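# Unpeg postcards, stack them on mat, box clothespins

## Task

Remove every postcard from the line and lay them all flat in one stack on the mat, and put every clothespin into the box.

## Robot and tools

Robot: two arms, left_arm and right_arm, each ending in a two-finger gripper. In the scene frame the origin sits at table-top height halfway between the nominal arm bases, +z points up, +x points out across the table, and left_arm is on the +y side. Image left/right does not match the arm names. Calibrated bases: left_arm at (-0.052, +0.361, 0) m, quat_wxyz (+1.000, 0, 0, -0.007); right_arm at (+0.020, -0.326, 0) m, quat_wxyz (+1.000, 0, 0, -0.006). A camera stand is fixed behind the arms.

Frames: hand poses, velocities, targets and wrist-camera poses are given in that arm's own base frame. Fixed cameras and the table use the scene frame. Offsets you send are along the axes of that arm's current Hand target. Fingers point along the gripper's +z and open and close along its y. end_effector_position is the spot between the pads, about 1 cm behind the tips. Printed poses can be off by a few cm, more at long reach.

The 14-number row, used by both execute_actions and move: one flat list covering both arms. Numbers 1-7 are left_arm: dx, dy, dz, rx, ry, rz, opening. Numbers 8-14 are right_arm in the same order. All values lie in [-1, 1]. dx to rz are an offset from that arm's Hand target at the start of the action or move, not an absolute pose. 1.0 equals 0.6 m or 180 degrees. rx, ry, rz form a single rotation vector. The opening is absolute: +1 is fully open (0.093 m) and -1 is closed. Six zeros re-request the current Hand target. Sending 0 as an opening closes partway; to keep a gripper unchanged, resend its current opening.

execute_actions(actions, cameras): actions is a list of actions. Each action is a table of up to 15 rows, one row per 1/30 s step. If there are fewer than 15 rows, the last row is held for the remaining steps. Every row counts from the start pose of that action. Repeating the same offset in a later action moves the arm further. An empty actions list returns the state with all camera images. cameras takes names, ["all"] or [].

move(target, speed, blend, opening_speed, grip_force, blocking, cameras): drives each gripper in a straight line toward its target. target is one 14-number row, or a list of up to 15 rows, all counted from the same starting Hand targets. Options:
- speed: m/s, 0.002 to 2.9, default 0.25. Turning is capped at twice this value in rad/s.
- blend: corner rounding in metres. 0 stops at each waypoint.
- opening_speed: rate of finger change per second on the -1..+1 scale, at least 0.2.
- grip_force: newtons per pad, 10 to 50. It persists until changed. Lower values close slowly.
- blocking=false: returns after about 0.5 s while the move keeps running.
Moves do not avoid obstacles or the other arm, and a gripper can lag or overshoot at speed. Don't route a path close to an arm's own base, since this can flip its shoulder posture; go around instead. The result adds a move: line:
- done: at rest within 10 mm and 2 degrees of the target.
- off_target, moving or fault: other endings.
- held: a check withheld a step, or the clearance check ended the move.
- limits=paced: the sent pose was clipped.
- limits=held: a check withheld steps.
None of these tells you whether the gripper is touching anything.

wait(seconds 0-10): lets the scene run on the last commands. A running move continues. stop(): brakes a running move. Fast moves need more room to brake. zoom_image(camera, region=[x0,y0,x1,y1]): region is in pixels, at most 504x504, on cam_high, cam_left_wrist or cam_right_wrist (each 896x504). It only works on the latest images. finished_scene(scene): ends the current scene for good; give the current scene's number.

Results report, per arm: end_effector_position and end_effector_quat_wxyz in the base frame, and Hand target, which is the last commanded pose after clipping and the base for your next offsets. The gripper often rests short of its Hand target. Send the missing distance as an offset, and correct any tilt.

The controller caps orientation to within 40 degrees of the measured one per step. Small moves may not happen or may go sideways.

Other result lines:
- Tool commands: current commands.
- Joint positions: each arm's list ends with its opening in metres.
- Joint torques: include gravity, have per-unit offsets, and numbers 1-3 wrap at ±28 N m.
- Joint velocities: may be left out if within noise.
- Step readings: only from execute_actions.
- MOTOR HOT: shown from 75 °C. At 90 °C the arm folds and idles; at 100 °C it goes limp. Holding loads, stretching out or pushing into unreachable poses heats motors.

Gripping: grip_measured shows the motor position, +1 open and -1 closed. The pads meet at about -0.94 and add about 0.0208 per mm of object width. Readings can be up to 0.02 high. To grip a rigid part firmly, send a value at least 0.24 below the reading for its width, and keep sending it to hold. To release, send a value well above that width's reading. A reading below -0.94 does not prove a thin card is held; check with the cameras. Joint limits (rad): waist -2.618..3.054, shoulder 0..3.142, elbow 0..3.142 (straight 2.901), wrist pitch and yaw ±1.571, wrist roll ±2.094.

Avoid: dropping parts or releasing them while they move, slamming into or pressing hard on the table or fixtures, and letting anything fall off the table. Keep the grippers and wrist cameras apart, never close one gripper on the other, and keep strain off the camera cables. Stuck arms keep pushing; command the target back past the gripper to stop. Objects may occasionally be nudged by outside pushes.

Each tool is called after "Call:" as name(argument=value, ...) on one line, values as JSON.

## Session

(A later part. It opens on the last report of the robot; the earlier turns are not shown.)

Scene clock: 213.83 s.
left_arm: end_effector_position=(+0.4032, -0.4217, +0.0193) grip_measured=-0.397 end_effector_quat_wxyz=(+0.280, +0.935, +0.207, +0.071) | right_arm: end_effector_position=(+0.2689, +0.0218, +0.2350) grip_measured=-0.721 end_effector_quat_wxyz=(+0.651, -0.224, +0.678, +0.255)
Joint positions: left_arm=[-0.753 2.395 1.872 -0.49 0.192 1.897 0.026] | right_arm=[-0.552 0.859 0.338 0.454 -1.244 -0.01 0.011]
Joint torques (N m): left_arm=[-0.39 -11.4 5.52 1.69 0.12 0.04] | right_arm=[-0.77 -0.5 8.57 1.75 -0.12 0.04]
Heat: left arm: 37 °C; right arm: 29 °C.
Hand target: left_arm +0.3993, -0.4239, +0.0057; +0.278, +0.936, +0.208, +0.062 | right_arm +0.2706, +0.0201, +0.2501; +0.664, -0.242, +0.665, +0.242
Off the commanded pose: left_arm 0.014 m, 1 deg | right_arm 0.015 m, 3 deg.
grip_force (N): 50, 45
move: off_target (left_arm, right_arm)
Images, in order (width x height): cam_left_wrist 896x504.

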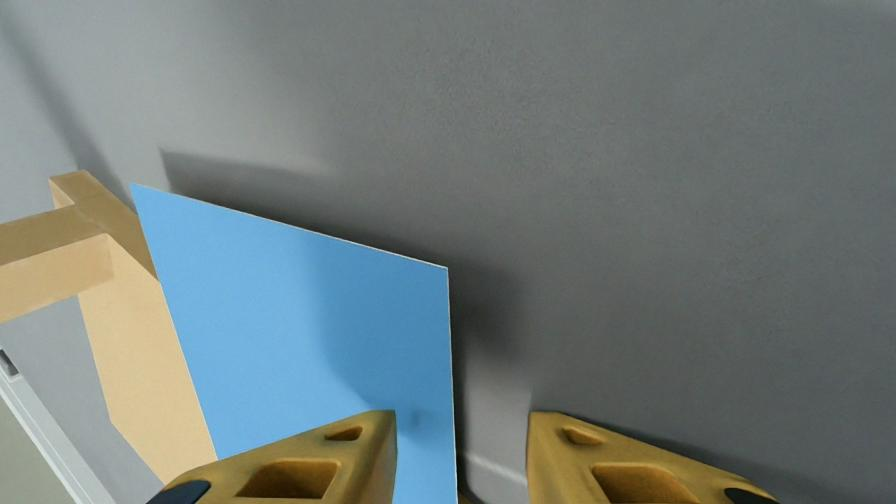

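Call:
move(target=[[0.0087,0.0313,0.0058,0,0,0,-0.4,0,0,0,0,0,0,-0.72]], speed=[0.03], cameras=["cam_left_wrist"])

Scene clock: 215.40 s.
left_arm: end_effector_position=(+0.4138, -0.4332, +0.0189) grip_measured=-0.397 end_effector_quat_wxyz=(+0.282, +0.934, +0.208, +0.071) | right_arm: end_effector_position=(+0.2689, +0.0218, +0.2350) grip_measured=-0.721 end_effector_quat_wxyz=(+0.651, -0.224, +0.678, +0.255)
Joint positions: left_arm=[-0.754 2.461 1.988 -0.535 0.192 1.893 0.026] | right_arm=[-0.552 0.859 0.338 0.454 -1.244 -0.01 0.011]
Joint torques (N m): left_arm=[-0.55 -11.38 9.36 1.21 0.1 0.04] | right_arm=[-0.72 -0.68 8.44 1.72 -0.17 0.04]
Heat: left arm: 37 °C; right arm: 29 °C.
Hand target: left_arm +0.4115, -0.4377, +0.0132; +0.278, +0.936, +0.208, +0.062 | right_arm +0.2706, +0.0201, +0.2501; +0.664, -0.242, +0.665, +0.242
Off the commanded pose: left_arm 0.008 m, 1 deg | right_arm 0.015 m, 3 deg.
grip_force (N): 50, 45
move: off_target (right_arm)
Images, in order (width x height): cam_left_wrist 896x504.

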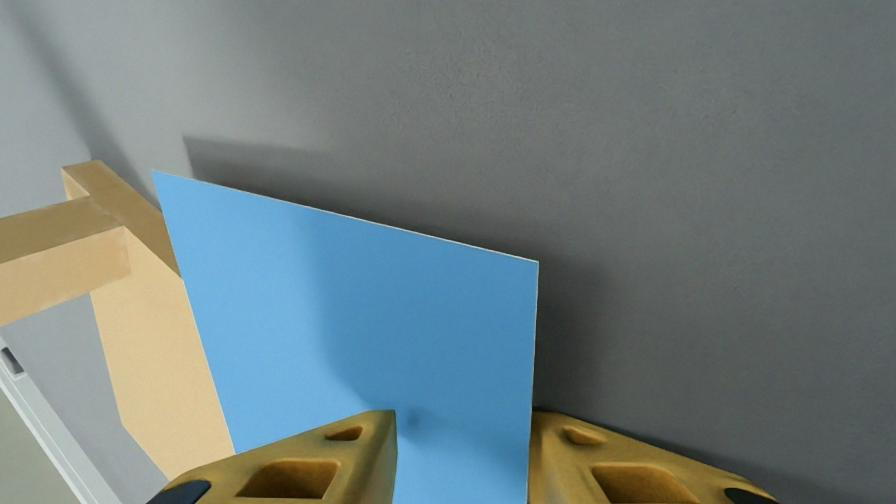

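Call:
move(target=[[0,-0.0108,0,0,0,0,-0.67,0,0,0,0,0,0,-0.72]], speed=[0.03], opening_speed=0.4, grip_force=[25,45], cameras=["cam_left_wrist"])

Scene clock: 218.27 s.
left_arm: end_effector_position=(+0.4136, -0.4330, +0.0188) grip_measured=-0.665 end_effector_quat_wxyz=(+0.282, +0.934, +0.208, +0.071) | right_arm: end_effector_position=(+0.2689, +0.0218, +0.2350) grip_measured=-0.721 end_effector_quat_wxyz=(+0.651, -0.224, +0.678, +0.255)
Joint positions: left_arm=[-0.754 2.461 1.988 -0.536 0.192 1.893 0.013] | right_arm=[-0.552 0.859 0.338 0.454 -1.244 -0.01 0.011]
Joint torques (N m): left_arm=[-0.17 -12.85 5.48 1.53 0.12 0.08] | right_arm=[-0.76 -0.7 8.35 1.79 -0.11 -0.03]
Heat: left arm: 37 °C; right arm: 29 °C.
Hand target: left_arm +0.4092, -0.4328, +0.0097; +0.278, +0.936, +0.208, +0.062 | right_arm +0.2706, +0.0201, +0.2501; +0.664, -0.242, +0.665, +0.242
Off the commanded pose: left_arm 0.010 m, 1 deg | right_arm 0.015 m, 3 deg.
grip_force (N): 25, 45
move: off_target (right_arm)
Images, in order (width x height): cam_left_wrist 896x504.

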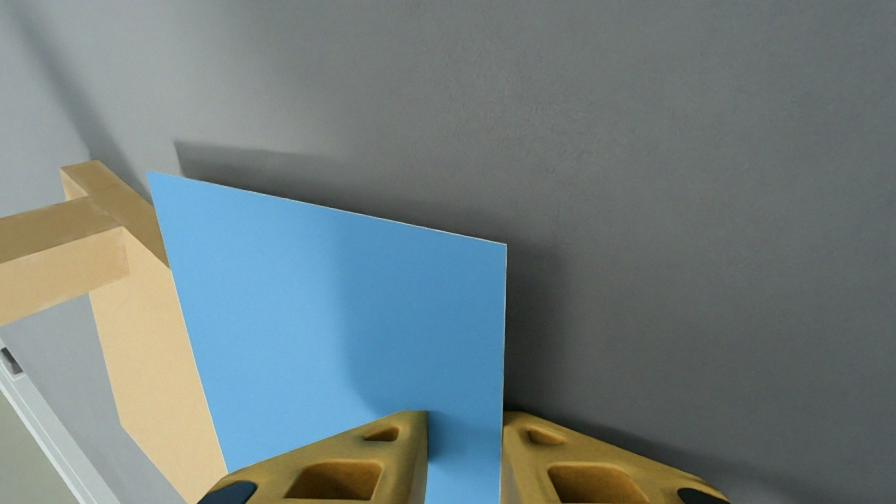

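Call:
move(target=[[0.0027,0.0517,-0.0663,-0.05,0,0,-0.67,0,0,0,0,0,0,-0.72]], speed=[0.05], cameras=["cam_left_wrist"])

Scene clock: 220.80 s.
left_arm: end_effector_position=(+0.4102, -0.4331, +0.0309) grip_measured=-0.667 end_effector_quat_wxyz=(+0.322, +0.921, +0.206, +0.072) | right_arm: end_effector_position=(+0.2689, +0.0218, +0.2350) grip_measured=-0.721 end_effector_quat_wxyz=(+0.651, -0.224, +0.678, +0.255)
Joint positions: left_arm=[-0.746 2.387 1.858 -0.406 0.236 1.877 0.013] | right_arm=[-0.552 0.859 0.338 0.454 -1.244 -0.01 0.011]
Joint torques (N m): left_arm=[0.55 -17.68 5.48 1.82 0.27 -0.01] | right_arm=[-0.55 -0.68 8.58 1.74 -0.16 0.02]
Heat: left arm: 38 °C; right arm: 29 °C.
Hand target: left_arm +0.4124, -0.4360, +0.0599; +0.351, +0.911, +0.203, +0.078 | right_arm +0.2706, +0.0201, +0.2501; +0.664, -0.242, +0.665, +0.242
Off the commanded pose: left_arm 0.029 m, 4 deg | right_arm 0.015 m, 3 deg.
grip_force (N): 25, 45
move: off_target (left_arm, right_arm)
Images, in order (width x height): cam_left_wrist 896x504.

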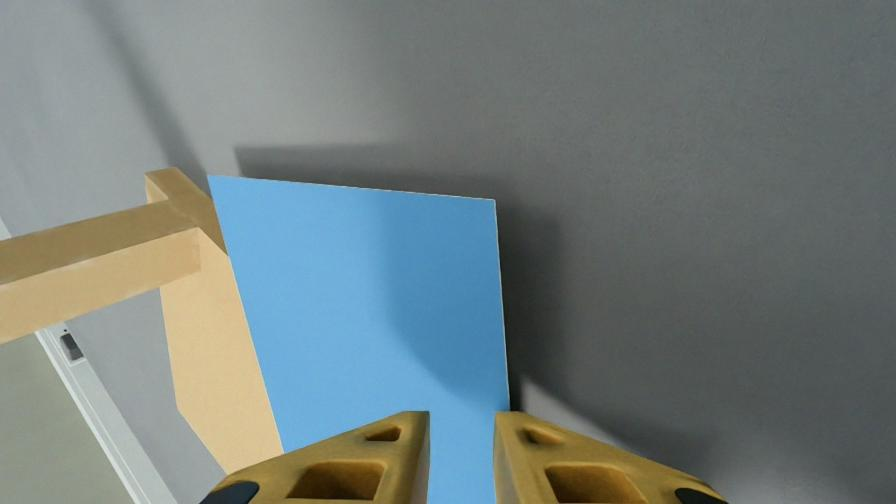

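Call:
execute_actions(actions=[])

Scene clock: 235.37 s.
left_arm: end_effector_position=(+0.4102, -0.4332, +0.0309) grip_measured=-0.667 end_effector_quat_wxyz=(+0.322, +0.921, +0.206, +0.072) | right_arm: end_effector_position=(+0.2689, +0.0218, +0.2350) grip_measured=-0.721 end_effector_quat_wxyz=(+0.651, -0.224, +0.678, +0.255)
Joint positions: left_arm=[-0.746 2.387 1.858 -0.405 0.236 1.877 0.013] | right_arm=[-0.552 0.859 0.338 0.454 -1.244 -0.01 0.011]
Joint velocities: within noise
Joint torques (N m): left_arm=[0.57 -17.66 5.48 1.8 0.25 0.03] | right_arm=[-0.66 -0.68 8.75 1.78 -0.09 -0.01]
Motor temperatures (°C): left_arm=[21 45 29 30 21 20 20] | right_arm=[19 22 29 28 21 21 19]
Heat: left arm: 45 °C; right arm: 29 °C.
Hand target: left_arm +0.4125, -0.4360, +0.0599; +0.350, +0.911, +0.203, +0.078 | right_arm +0.2706, +0.0201, +0.2501; +0.664, -0.242, +0.665, +0.242
Tool commands: left_gripper/opening=-0.67 right_gripper/opening=-0.72
Off the commanded pose: left_arm 0.029 m, 4 deg | right_arm 0.015 m, 3 deg.
grip_force (N): 25, 45

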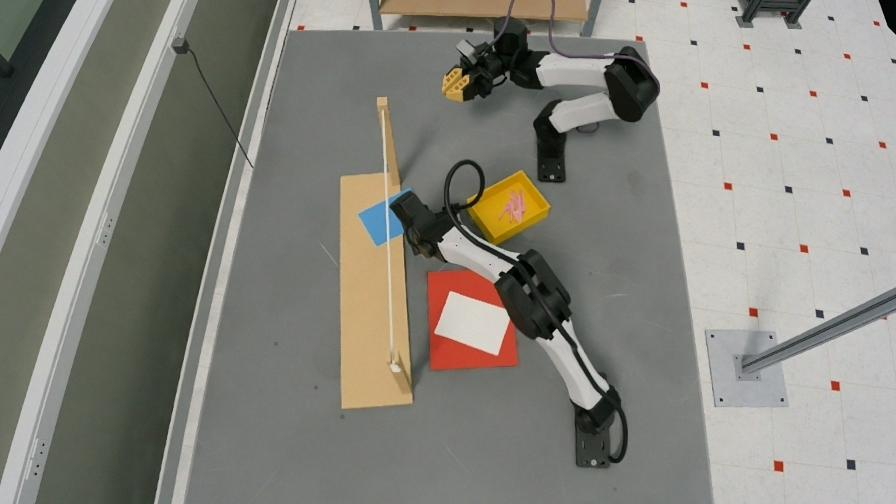

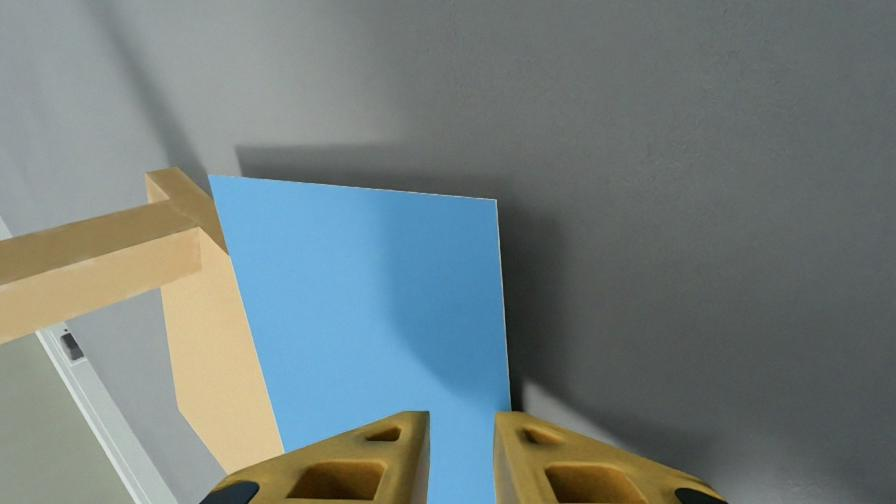

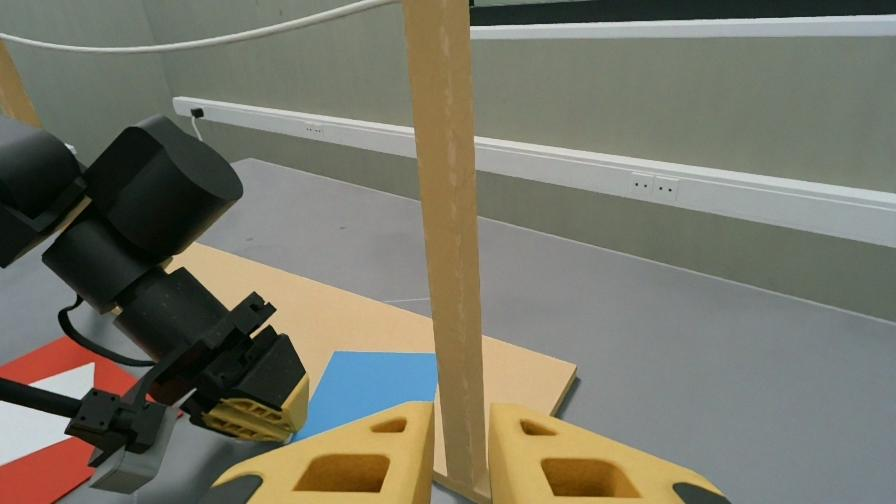

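Call:
zoom_image(camera="cam_right_wrist", region=[130, 260, 450, 480])

Scaled by 1.575 from the camera's 896x504 image, which has a finer 1280x720 frame.

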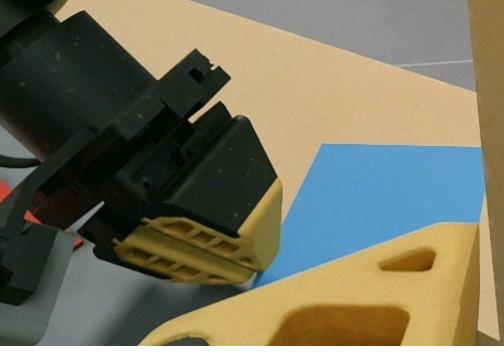

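Call:
move(target=[[-0.001,0.0393,-0.099,0,0,0,-0.67,0,0,0,0,0,0,-0.72],[0.093,0.0765,0.0352,-0.0912,0.0649,-0.5954,0.1,0,0,0,0,0,0,-0.72]], speed=[0.15,0.5], grip_force=[50,45], cameras=["cam_left_wrist"])

Scene clock: 242.23 s.
left_arm: end_effector_position=(+0.4784, -0.4534, +0.0741) grip_measured=+0.097 end_effector_quat_wxyz=(+0.355, +0.324, +0.867, -0.133) | right_arm: end_effector_position=(+0.2689, +0.0218, +0.2350) grip_measured=-0.721 end_effector_quat_wxyz=(+0.651, -0.224, +0.678, +0.255)
Joint positions: left_arm=[-0.768 2.539 2.235 -0.49 -0.036 -0.038 0.05] | right_arm=[-0.552 0.859 0.338 0.454 -1.244 -0.01 0.011]
Joint torques (N m): left_arm=[-0.05 -12.52 10.35 1.81 -0.24 0.04] | right_arm=[-0.62 -0.87 8.58 1.7 -0.1 0.04]
Heat: left arm: 46 °C; right arm: 29 °C.
Hand target: left_arm +0.4833, -0.4561, +0.0750; +0.360, +0.317, +0.868, -0.131 | right_arm +0.2706, +0.0201, +0.2501; +0.664, -0.242, +0.665, +0.242
Off the commanded pose: left_arm 0.006 m, 1 deg | right_arm 0.015 m, 3 deg.
grip_force (N): 50, 45
move: off_target (right_arm)
Images, in order (width x height): cam_left_wrist 896x504.

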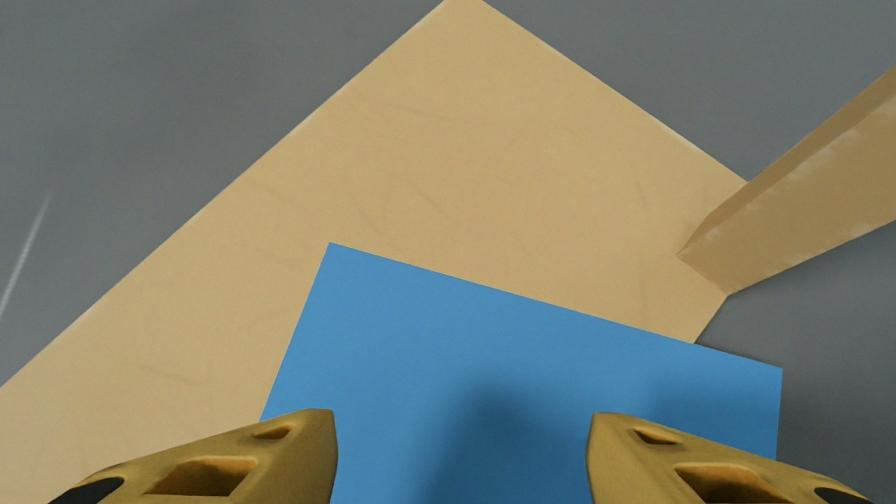

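Call:
move(target=[[0.079,0.0038,0.0743,0,0,0,0.1,0,0,0,0,0,0,-0.72],[0.192,0.172,-0.0387,0.0491,0,0.0491,0.1,0,0,0,0,0,0,-0.72]], speed=[0.08,0.08], cameras=["cam_left_wrist","cam_high"])

Scene clock: 246.00 s.
left_arm: end_effector_position=(+0.4856, -0.3304, +0.0235) grip_measured=+0.097 end_effector_quat_wxyz=(+0.374, +0.409, +0.812, -0.181) | right_arm: end_effector_position=(+0.2689, +0.0218, +0.2350) grip_measured=-0.721 end_effector_quat_wxyz=(+0.651, -0.224, +0.678, +0.255)
Joint positions: left_arm=[-0.512 2.299 1.536 0.009 0.303 0.289 0.05] | right_arm=[-0.552 0.859 0.338 0.454 -1.244 -0.01 0.011]
Joint torques (N m): left_arm=[1.25 -13.75 3.69 1.25 -0.07 0.26] | right_arm=[-0.81 -0.58 8.57 1.75 -0.13 -0.04]
Heat: left arm: 46 °C; right arm: 29 °C.
Hand target: left_arm +0.4750, -0.3139, +0.0099; +0.344, +0.409, +0.828, -0.169 | right_arm +0.2706, +0.0201, +0.2501; +0.664, -0.242, +0.665, +0.242
Off the commanded pose: left_arm 0.024 m, 4 deg | right_arm 0.015 m, 3 deg.
grip_force (N): 50, 45
move: off_target (left_arm, right_arm)
Images, in order (width x height): cam_high 896x504, cam_left_wrist 896x504.

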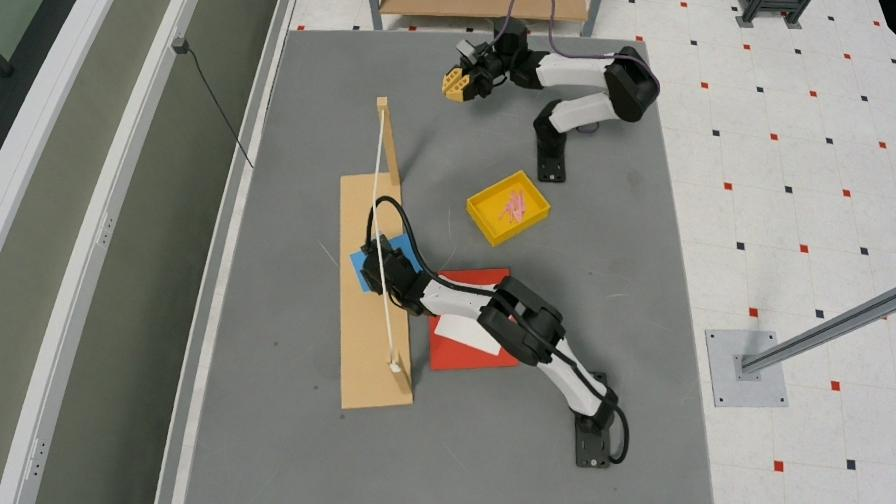

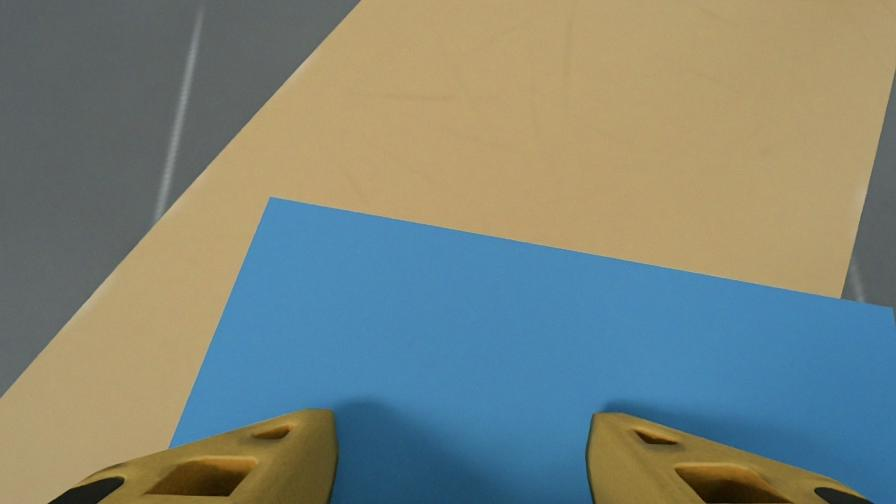

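Call:
move(target=[[0.1225,0.1245,-0.1225,0.0766,0,0.0766,0.1,0,0,0,0,0,0,-0.72]], speed=[0.08], cameras=["cam_left_wrist","cam_high"])

Scene clock: 251.97 s.
left_arm: end_effector_position=(+0.4774, -0.2049, +0.0242) grip_measured=+0.097 end_effector_quat_wxyz=(+0.347, +0.553, +0.721, -0.231) | right_arm: end_effector_position=(+0.2689, +0.0218, +0.2350) grip_measured=-0.721 end_effector_quat_wxyz=(+0.651, -0.224, +0.678, +0.255)
Joint positions: left_arm=[-0.191 2.249 1.51 -0.308 0.717 0.918 0.05] | right_arm=[-0.552 0.859 0.338 0.454 -1.244 -0.01 0.011]
Joint torques (N m): left_arm=[2.4 -11.14 6.38 0.41 -0.07 0.31] | right_arm=[-0.55 -0.81 8.42 1.79 -0.13 -0.01]
Heat: left arm: 45 °C; right arm: 29 °C.
Hand target: left_arm +0.4711, -0.1860, +0.0102; +0.310, +0.544, +0.747, -0.225 | right_arm +0.2706, +0.0201, +0.2501; +0.664, -0.242, +0.665, +0.242
Off the commanded pose: left_arm 0.025 m, 5 deg | right_arm 0.015 m, 3 deg.
grip_force (N): 50, 45
move: off_target (left_arm, right_arm)
Images, in order (width x height): cam_high 896x504, cam_left_wrist 896x504.

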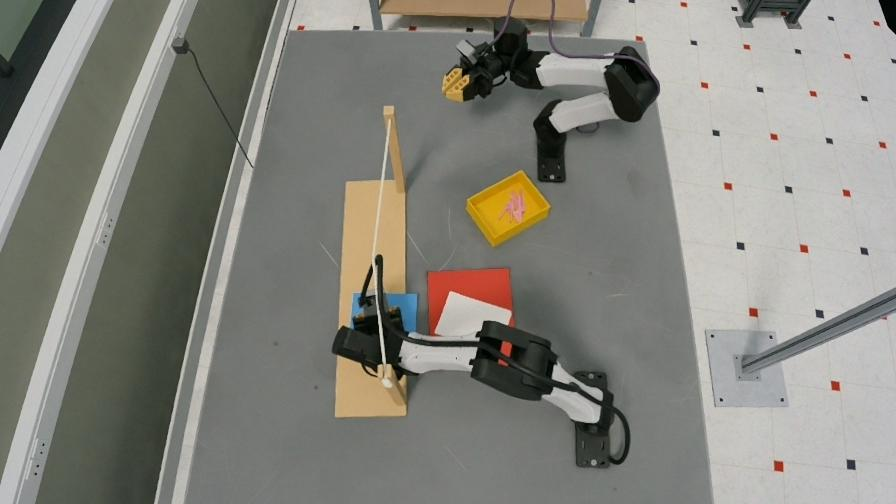

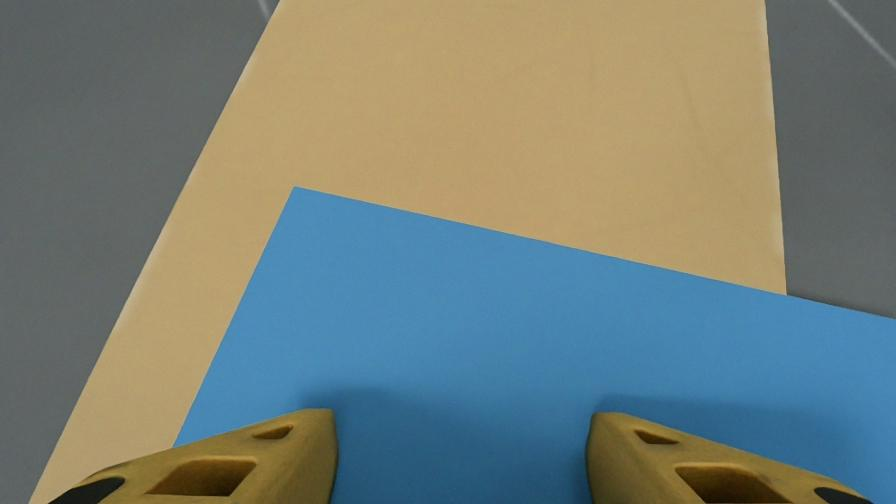

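Call:
move(target=[[-0.0763,0.0003,-0.0293,0,0,0,0.1,0,0,0,0,0,0,-0.72],[-0.0135,-0.2103,-0.1745,-0.128,0.0286,-0.159,0.1,0,0,0,0,0,0,-0.72],[-0.0773,-0.1992,-0.1343,-0.2573,0.0572,-0.3177,0.1,0,0,0,0,0,0,-0.72]], speed=[0.1,0.2,0.3], blend=[0,0.02,0], cameras=["cam_left_wrist","cam_high"])

Scene clock: 258.67 s.
left_arm: end_effector_position=(+0.3425, -0.1967, +0.0926) grip_measured=+0.097 end_effector_quat_wxyz=(+0.275, -0.005, +0.961, +0.001) | right_arm: end_effector_position=(+0.2689, +0.0218, +0.2350) grip_measured=-0.721 end_effector_quat_wxyz=(+0.651, -0.224, +0.678, +0.255)
Joint positions: left_arm=[-0.662 1.676 1.139 -0.58 -0.336 -0.595 0.05] | right_arm=[-0.552 0.859 0.338 0.454 -1.244 -0.01 0.011]
Joint torques (N m): left_arm=[-0.2 -6.46 9.46 1.23 -0.48 0.04] | right_arm=[-0.91 -0.88 8.68 1.74 -0.11 0]
Heat: left arm: 43 °C; right arm: 30 °C.
Hand target: left_arm +0.3498, -0.1999, +0.0996; +0.285, -0.012, +0.958, +0.004 | right_arm +0.2706, +0.0201, +0.2501; +0.664, -0.242, +0.665, +0.242
Off the commanded pose: left_arm 0.011 m, 1 deg | right_arm 0.015 m, 3 deg.
grip_force (N): 50, 45
move: off_target (left_arm, right_arm)
Images, in order (width x height): cam_high 896x504, cam_left_wrist 896x504.

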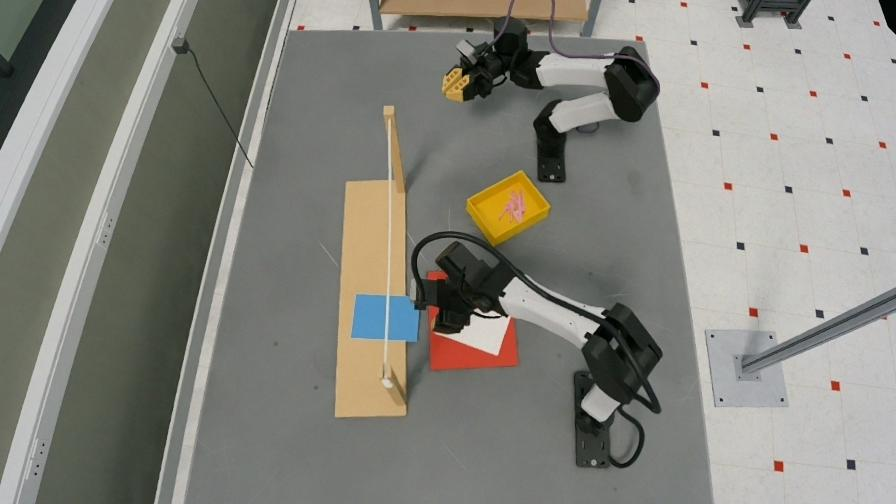

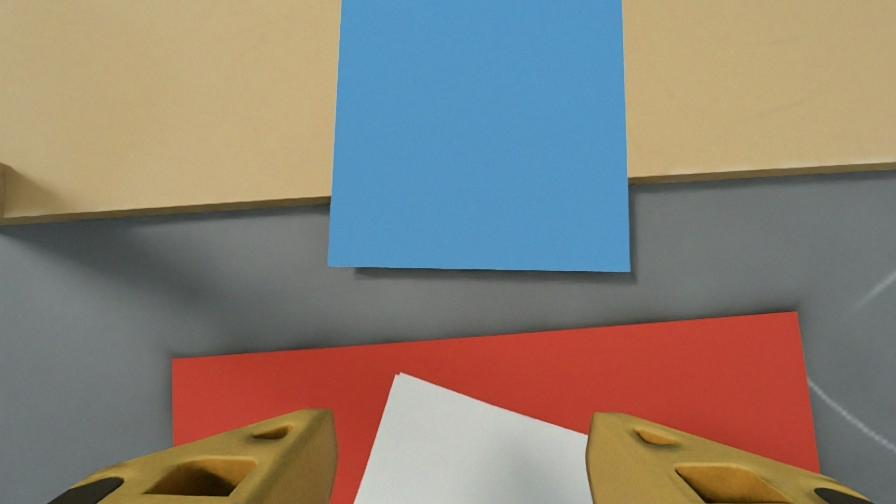

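Call:
move(target=[[-0.0332,-0.0155,0.0863,0,-0.0944,0,0.1,0,0,0,0,0,0,-0.72]], speed=[0.2], cameras=["cam_left_wrist"])

Scene clock: 261.17 s.
left_arm: end_effector_position=(+0.3949, -0.2097, +0.0728) grip_measured=+0.097 end_effector_quat_wxyz=(+0.419, -0.012, +0.908, -0.003) | right_arm: end_effector_position=(+0.2689, +0.0218, +0.2350) grip_measured=-0.721 end_effector_quat_wxyz=(+0.651, -0.224, +0.678, +0.255)
Joint positions: left_arm=[-0.668 1.787 0.983 -0.026 -0.495 -0.499 0.05] | right_arm=[-0.552 0.859 0.338 0.454 -1.244 -0.01 0.011]
Joint torques (N m): left_arm=[-0.28 -7.17 5.07 2.07 -0.51 0.19] | right_arm=[-0.65 -0.59 8.61 1.7 -0.14 0.01]
Heat: left arm: 43 °C; right arm: 30 °C.
Hand target: left_arm +0.3950, -0.2081, +0.0671; +0.423, -0.011, +0.906, +0.005 | right_arm +0.2706, +0.0201, +0.2501; +0.664, -0.242, +0.665, +0.242
Off the commanded pose: left_arm 0.006 m, 1 deg | right_arm 0.015 m, 3 deg.
grip_force (N): 50, 45
move: off_target (right_arm)
Images, in order (width x height): cam_left_wrist 896x504.

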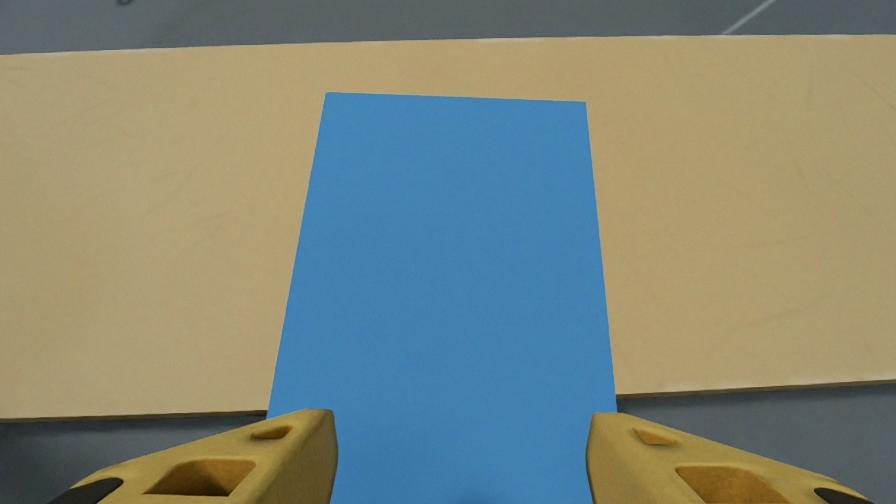

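Call:
move(target=[[0.0822,0.0063,0.055,0,0,0,0.1,0,0,0,0,0,0,-0.72]], speed=[0.06], cameras=["cam_left_wrist"])

Scene clock: 263.37 s.
left_arm: end_effector_position=(+0.3904, -0.2056, +0.0145) grip_measured=+0.097 end_effector_quat_wxyz=(+0.421, -0.013, +0.907, -0.001) | right_arm: end_effector_position=(+0.2689, +0.0218, +0.2350) grip_measured=-0.721 end_effector_quat_wxyz=(+0.651, -0.224, +0.678, +0.255)
Joint positions: left_arm=[-0.67 1.922 0.866 0.229 -0.503 -0.499 0.05] | right_arm=[-0.552 0.859 0.338 0.454 -1.244 -0.01 0.011]
Joint torques (N m): left_arm=[-0.39 -7.24 4.3 2.06 -0.45 0.17] | right_arm=[-0.77 -0.73 8.65 1.68 -0.14 0.03]
Heat: left arm: 42 °C; right arm: 30 °C.
Hand target: left_arm +0.3886, -0.2044, +0.0082; +0.423, -0.011, +0.906, +0.005 | right_arm +0.2706, +0.0201, +0.2501; +0.664, -0.242, +0.665, +0.242
Off the commanded pose: left_arm 0.007 m, 1 deg | right_arm 0.015 m, 3 deg.
grip_force (N): 50, 45
move: off_target (right_arm)
Images, in order (width x height): cam_left_wrist 896x504.

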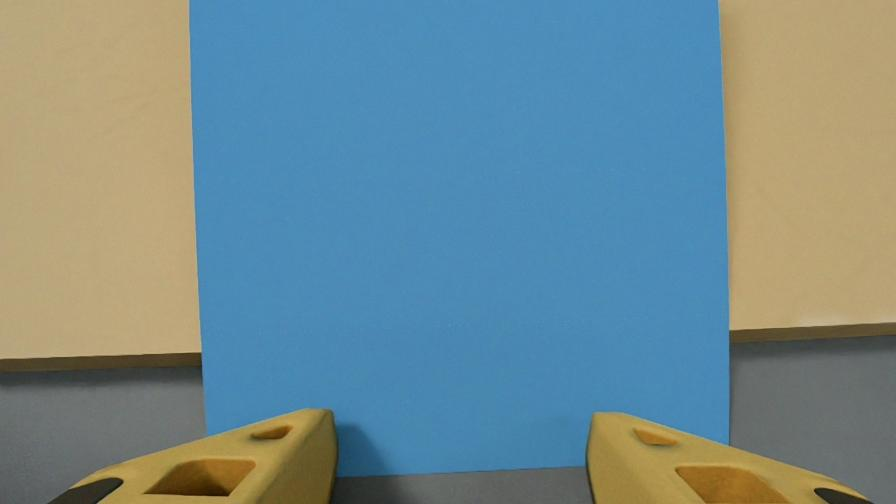

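Call:
move(target=[[-0.015,-0.0006,0.0179,0,0,0,0.1,0,0,0,0,0,0,-0.72]], speed=[0.03], cameras=["cam_left_wrist","cam_high"])

Scene clock: 264.40 s.
left_arm: end_effector_position=(+0.3980, -0.2036, +0.0137) grip_measured=+0.097 end_effector_quat_wxyz=(+0.428, -0.012, +0.904, +0.004) | right_arm: end_effector_position=(+0.2689, +0.0218, +0.2350) grip_measured=-0.721 end_effector_quat_wxyz=(+0.651, -0.224, +0.678, +0.255)
Joint positions: left_arm=[-0.657 1.943 0.879 0.252 -0.508 -0.478 0.05] | right_arm=[-0.552 0.859 0.338 0.454 -1.244 -0.01 0.011]
Joint torques (N m): left_arm=[0.83 -6.49 7.01 1.78 -0.24 0.17] | right_arm=[-0.7 -0.49 8.51 1.71 -0.15 0.03]
Heat: left arm: 42 °C; right arm: 30 °C.
Hand target: left_arm +0.4026, -0.2043, +0.0081; +0.423, -0.011, +0.906, +0.005 | right_arm +0.2706, +0.0201, +0.2501; +0.664, -0.242, +0.665, +0.242
Off the commanded pose: left_arm 0.007 m, 1 deg | right_arm 0.015 m, 3 deg.
grip_force (N): 50, 45
move: off_target (right_arm)
Images, in order (width x height): cam_high 896x504, cam_left_wrist 896x504.

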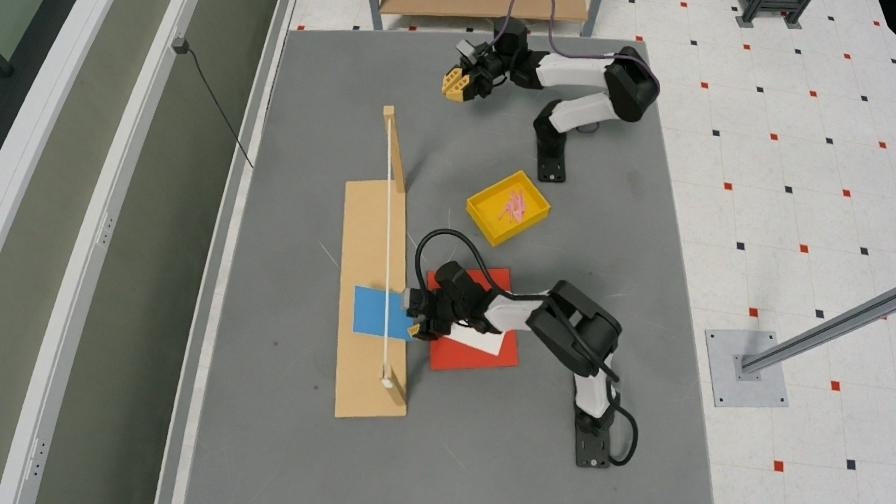

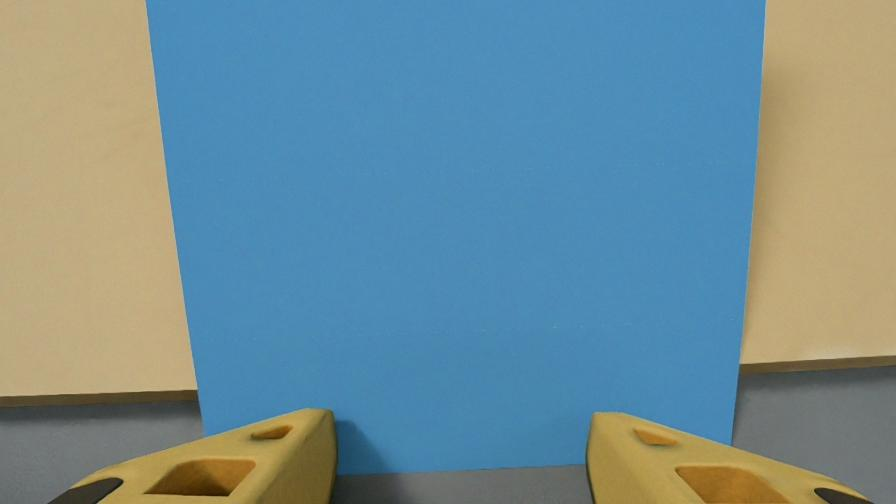

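Call:
move(target=[[-0.0075,-0.0003,0.009,0,0,0,0.1,0,0,0,0,0,0,-0.72]], speed=[0.02], cameras=["cam_left_wrist"])

Scene clock: 265.63 s.
left_arm: end_effector_position=(+0.4030, -0.2038, +0.0147) grip_measured=+0.097 end_effector_quat_wxyz=(+0.430, -0.012, +0.903, +0.006) | right_arm: end_effector_position=(+0.2689, +0.0218, +0.2350) grip_measured=-0.721 end_effector_quat_wxyz=(+0.651, -0.224, +0.678, +0.255)
Joint positions: left_arm=[-0.651 1.954 0.895 0.252 -0.508 -0.469 0.05] | right_arm=[-0.552 0.859 0.338 0.454 -1.244 -0.01 0.011]
Joint torques (N m): left_arm=[1.42 -6.19 7.62 1.75 -0.16 0.2] | right_arm=[-0.65 -0.83 8.59 1.75 -0.09 0.01]
Heat: left arm: 41 °C; right arm: 30 °C.
Hand target: left_arm +0.4097, -0.2044, +0.0082; +0.423, -0.011, +0.906, +0.005 | right_arm +0.2706, +0.0201, +0.2501; +0.664, -0.242, +0.665, +0.242
Off the commanded pose: left_arm 0.009 m, 1 deg | right_arm 0.015 m, 3 deg.
grip_force (N): 50, 45
move: off_target (right_arm)
Images, in order (width x height): cam_left_wrist 896x504.

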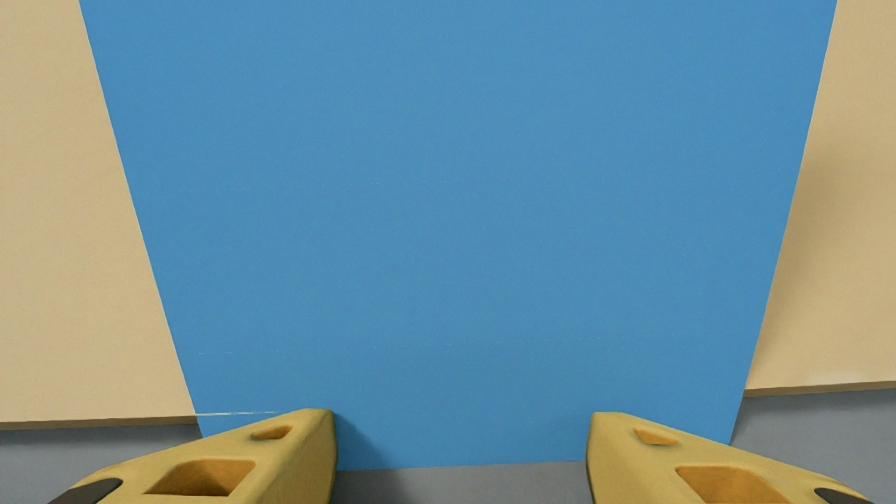

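Call:
wait(seconds=0, cameras=["cam_right_wrist"])

Scene clock: 267.33 s.
left_arm: end_effector_position=(+0.4030, -0.2038, +0.0147) grip_measured=+0.097 end_effector_quat_wxyz=(+0.430, -0.012, +0.903, +0.006) | right_arm: end_effector_position=(+0.2689, +0.0218, +0.2350) grip_measured=-0.721 end_effector_quat_wxyz=(+0.651, -0.224, +0.678, +0.255)
Joint positions: left_arm=[-0.651 1.954 0.895 0.252 -0.508 -0.468 0.05] | right_arm=[-0.552 0.859 0.338 0.454 -1.244 -0.01 0.011]
Joint torques (N m): left_arm=[1.4 -6.2 7.64 1.76 -0.16 0.17] | right_arm=[-0.83 -0.47 8.58 1.78 -0.07 0.04]
Heat: left arm: 41 °C; right arm: 30 °C.
Hand target: left_arm +0.4097, -0.2044, +0.0082; +0.423, -0.011, +0.906, +0.005 | right_arm +0.2706, +0.0201, +0.2501; +0.664, -0.242, +0.665, +0.242
Tool commands: left_gripper/opening=+0.1 right_gripper/opening=-0.72
Off the commanded pose: left_arm 0.009 m, 1 deg | right_arm 0.015 m, 3 deg.
grip_force (N): 50, 45
Images, in order (width x height): cam_right_wrist 896x504.

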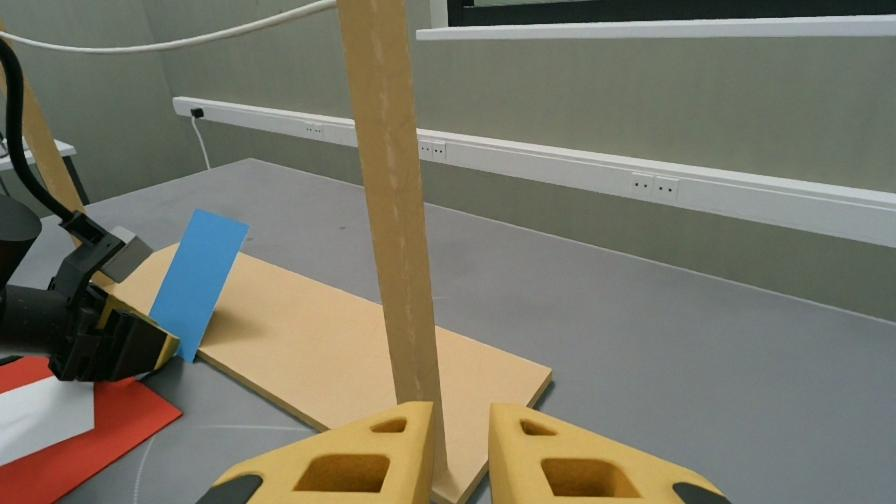

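Call:
move(target=[[-0.0021,0,0.0026,0,-0.05,0,0.1,0,0,0,0,0,0,-0.72],[-0.004,0,0.0051,0,-0.089,0,0.1,0,0,0,0,0,0,-0.72]], speed=[0.04,0.04], cameras=["cam_left_wrist","cam_right_wrist"])

Scene clock: 274.10 s.
left_arm: end_effector_position=(+0.4143, -0.2043, +0.0146) grip_measured=+0.097 end_effector_quat_wxyz=(+0.546, -0.014, +0.837, +0.008) | right_arm: end_effector_position=(+0.2689, +0.0218, +0.2350) grip_measured=-0.721 end_effector_quat_wxyz=(+0.651, -0.224, +0.678, +0.255)
Joint positions: left_arm=[-0.677 2.093 0.77 0.797 -0.639 -0.335 0.05] | right_arm=[-0.552 0.859 0.338 0.454 -1.244 -0.01 0.011]
Joint torques (N m): left_arm=[0.21 -7.17 3.88 2.38 -0.21 0.18] | right_arm=[-0.76 -0.61 8.43 1.7 -0.14 -0.03]
Motor temperatures (°C): left_arm=[21 39 29 30 21 20 20] | right_arm=[19 22 30 29 21 21 19]
Heat: left arm: 39 °C; right arm: 30 °C.
Hand target: left_arm +0.4135, -0.2044, +0.0081; +0.546, -0.010, +0.838, +0.007 | right_arm +0.2706, +0.0201, +0.2501; +0.664, -0.242, +0.665, +0.242
Off the commanded pose: left_arm 0.007 m, 1 deg | right_arm 0.015 m, 3 deg.
grip_force (N): 50, 45
move: off_target (right_arm)
Images, in order (width x height): cam_left_wrist 896x504, cam_right_wrist 896x504.

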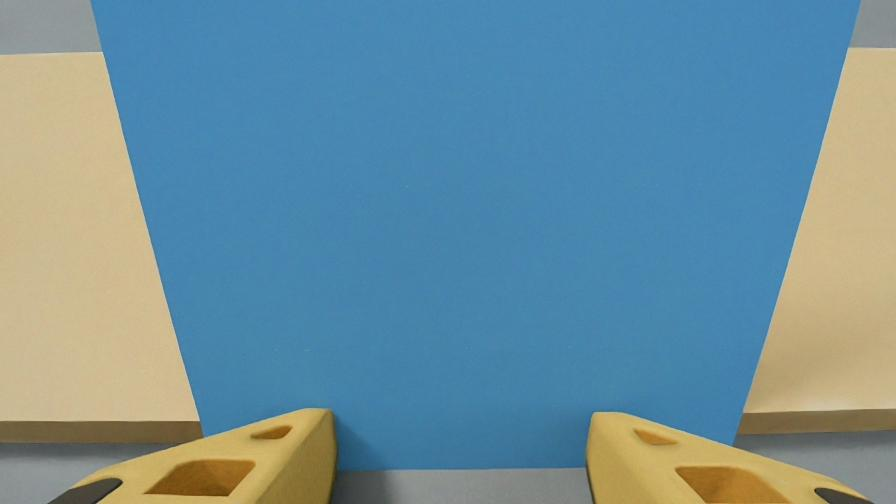

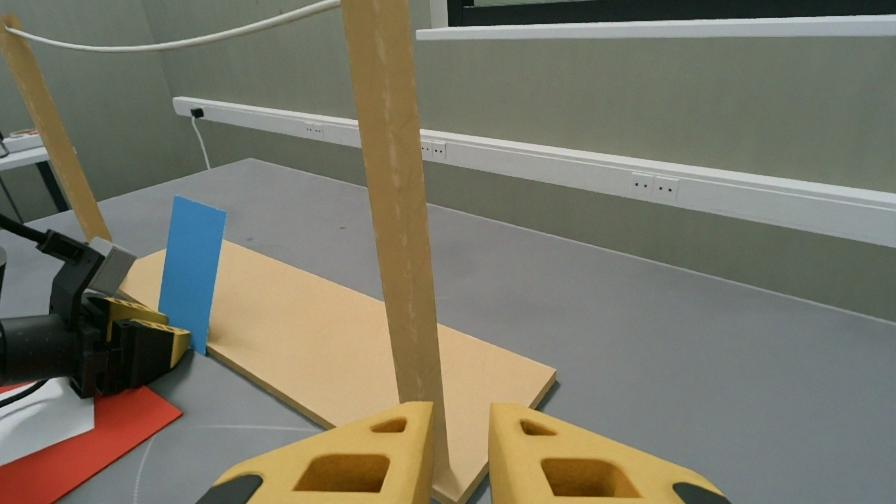

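Call:
move(target=[[0,0,0,0,0,0,0.1,0.1333,0.3218,0.2907,-0.131,0.0021,0.071,0.2],[0,0,0,0,0,0,0.1,0.2167,0.3638,0.5,-0.2096,0.0034,0.114,0.2],[0,0,0,0,0,0,0.1,0.25,0.3562,0.561,-0.262,0.0042,0.1425,0.2]], speed=[0.25,0.2,0.12], blend=[0.03,0.02,0], cameras=["cam_left_wrist","cam_right_wrist","cam_high"])

Scene clock: 279.43 s.
left_arm: end_effector_position=(+0.4143, -0.2043, +0.0146) grip_measured=+0.097 end_effector_quat_wxyz=(+0.546, -0.014, +0.837, +0.008) | right_arm: end_effector_position=(+0.3870, +0.4012, +0.0860) grip_measured=+0.199 end_effector_quat_wxyz=(+0.424, -0.332, +0.576, +0.615)
Joint positions: left_arm=[-0.677 2.093 0.77 0.797 -0.639 -0.335 0.05] | right_arm=[0.561 2.523 1.268 1.446 -0.92 0.599 0.055]
Joint torques (N m): left_arm=[0.21 -7.21 3.85 2.35 -0.21 0.18] | right_arm=[-0.7 -10.65 6.24 2.02 0.06 0.19]
Heat: left arm: 38 °C; right arm: 30 °C.
Hand target: left_arm +0.4135, -0.2044, +0.0081; +0.545, -0.010, +0.838, +0.007 | right_arm +0.3904, +0.4004, +0.0999; +0.440, -0.337, +0.553, +0.622
Off the commanded pose: left_arm 0.007 m, 1 deg | right_arm 0.015 m, 3 deg.
grip_force (N): 50, 45
move: off_target (right_arm)

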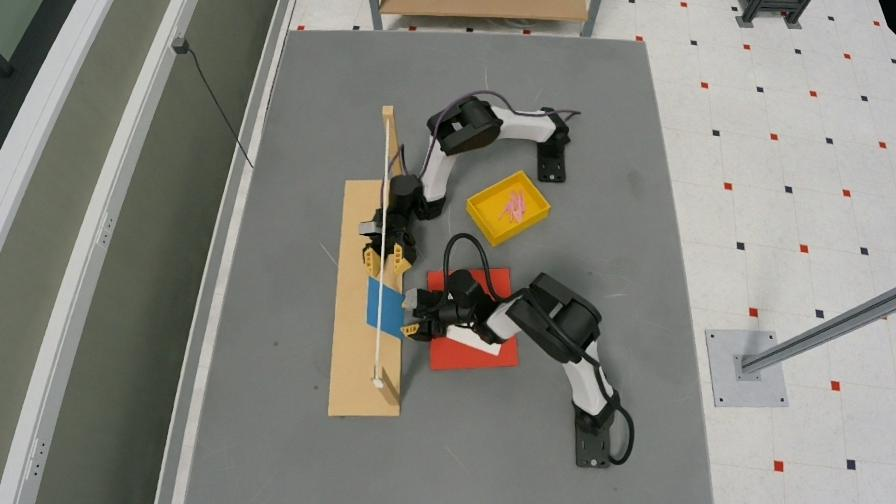

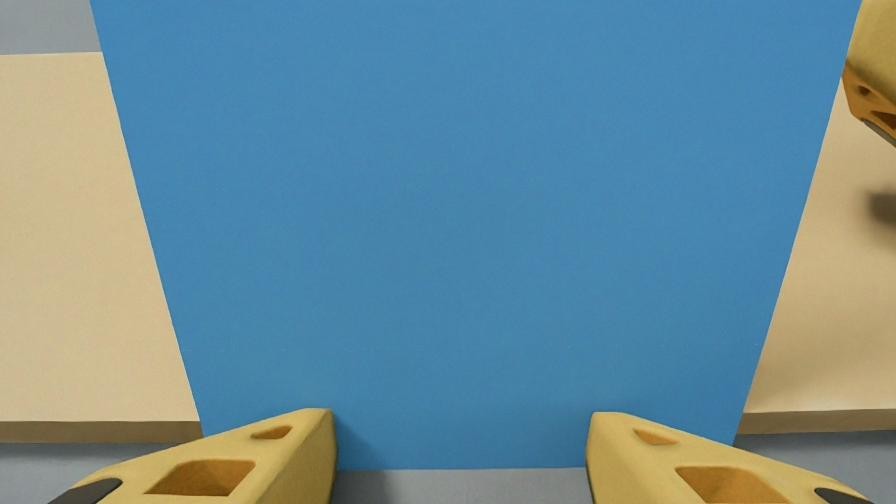

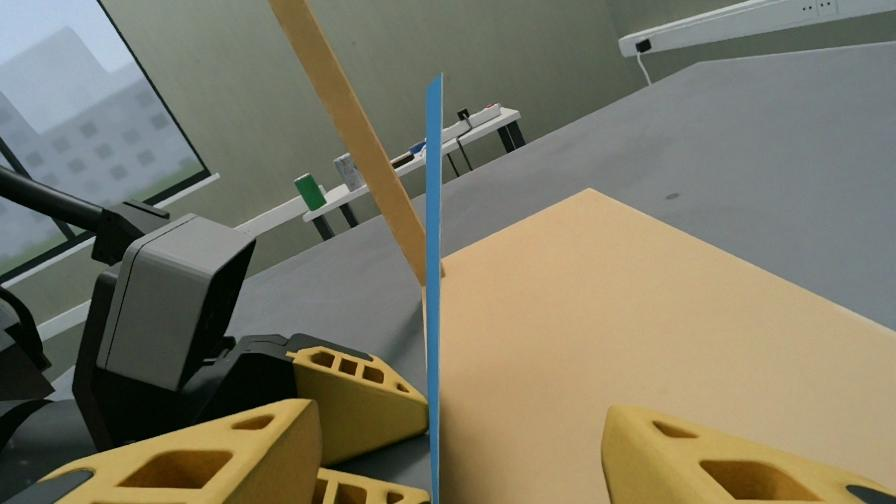

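Call:
move(target=[[0,0,0,0,0,0,0.1,0,0.01,0.0517,0,0,0,0.2],[0,0,0,0,0,0,0.1,0,0.01,0.0517,0,0,0,-1]], speed=[0.06,0.06], opening_speed=0.8, grip_force=[50,30], cameras=["cam_left_wrist","cam_right_wrist"])

Scene clock: 284.40 s.
left_arm: end_effector_position=(+0.4145, -0.2045, +0.0150) grip_measured=+0.097 end_effector_quat_wxyz=(+0.547, -0.015, +0.837, +0.008) | right_arm: end_effector_position=(+0.3811, +0.4288, +0.0984) grip_measured=-0.989 end_effector_quat_wxyz=(+0.426, -0.337, +0.564, +0.622)
Joint positions: left_arm=[-0.677 2.093 0.77 0.799 -0.639 -0.335 0.05] | right_arm=[0.616 2.529 1.334 1.411 -0.88 0.599 0]
Joint torques (N m): left_arm=[0.2 -7.21 3.86 2.32 -0.21 0.18] | right_arm=[-0.43 -11.3 6.71 1.63 0.18 -0.05]
Heat: left arm: 37 °C; right arm: 30 °C.
Hand target: left_arm +0.4135, -0.2044, +0.0081; +0.545, -0.010, +0.838, +0.007 | right_arm +0.3870, +0.4309, +0.1074; +0.440, -0.337, +0.553, +0.622
Off the commanded pose: left_arm 0.007 m, 1 deg | right_arm 0.011 m, 2 deg.
grip_force (N): 50, 30
move: off_target (right_arm); target 2's new opening was sent with right_arm's hand 0.011 m and 2 deg from that target
Images, in order (width x height): cam_left_wrist 896x504, cam_right_wrist 896x504.

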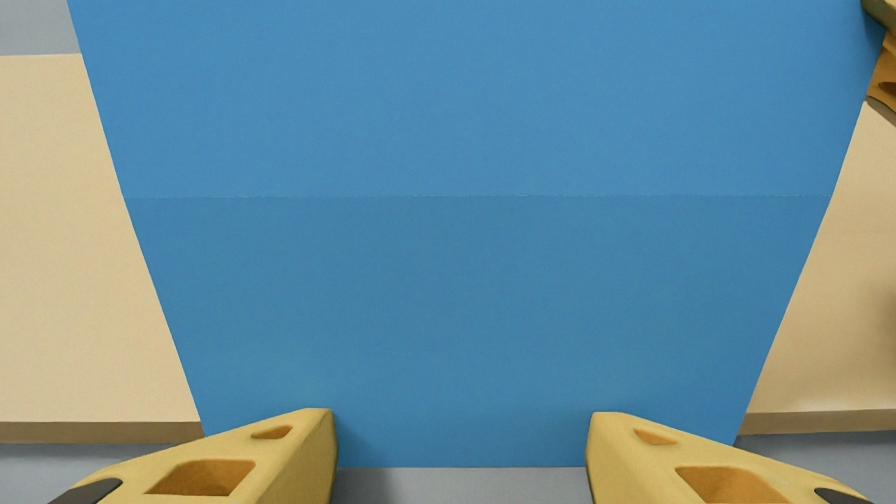

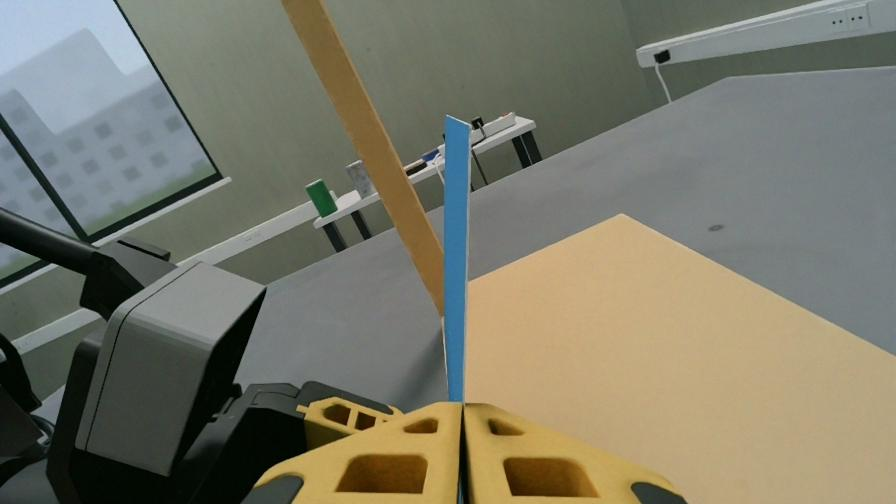

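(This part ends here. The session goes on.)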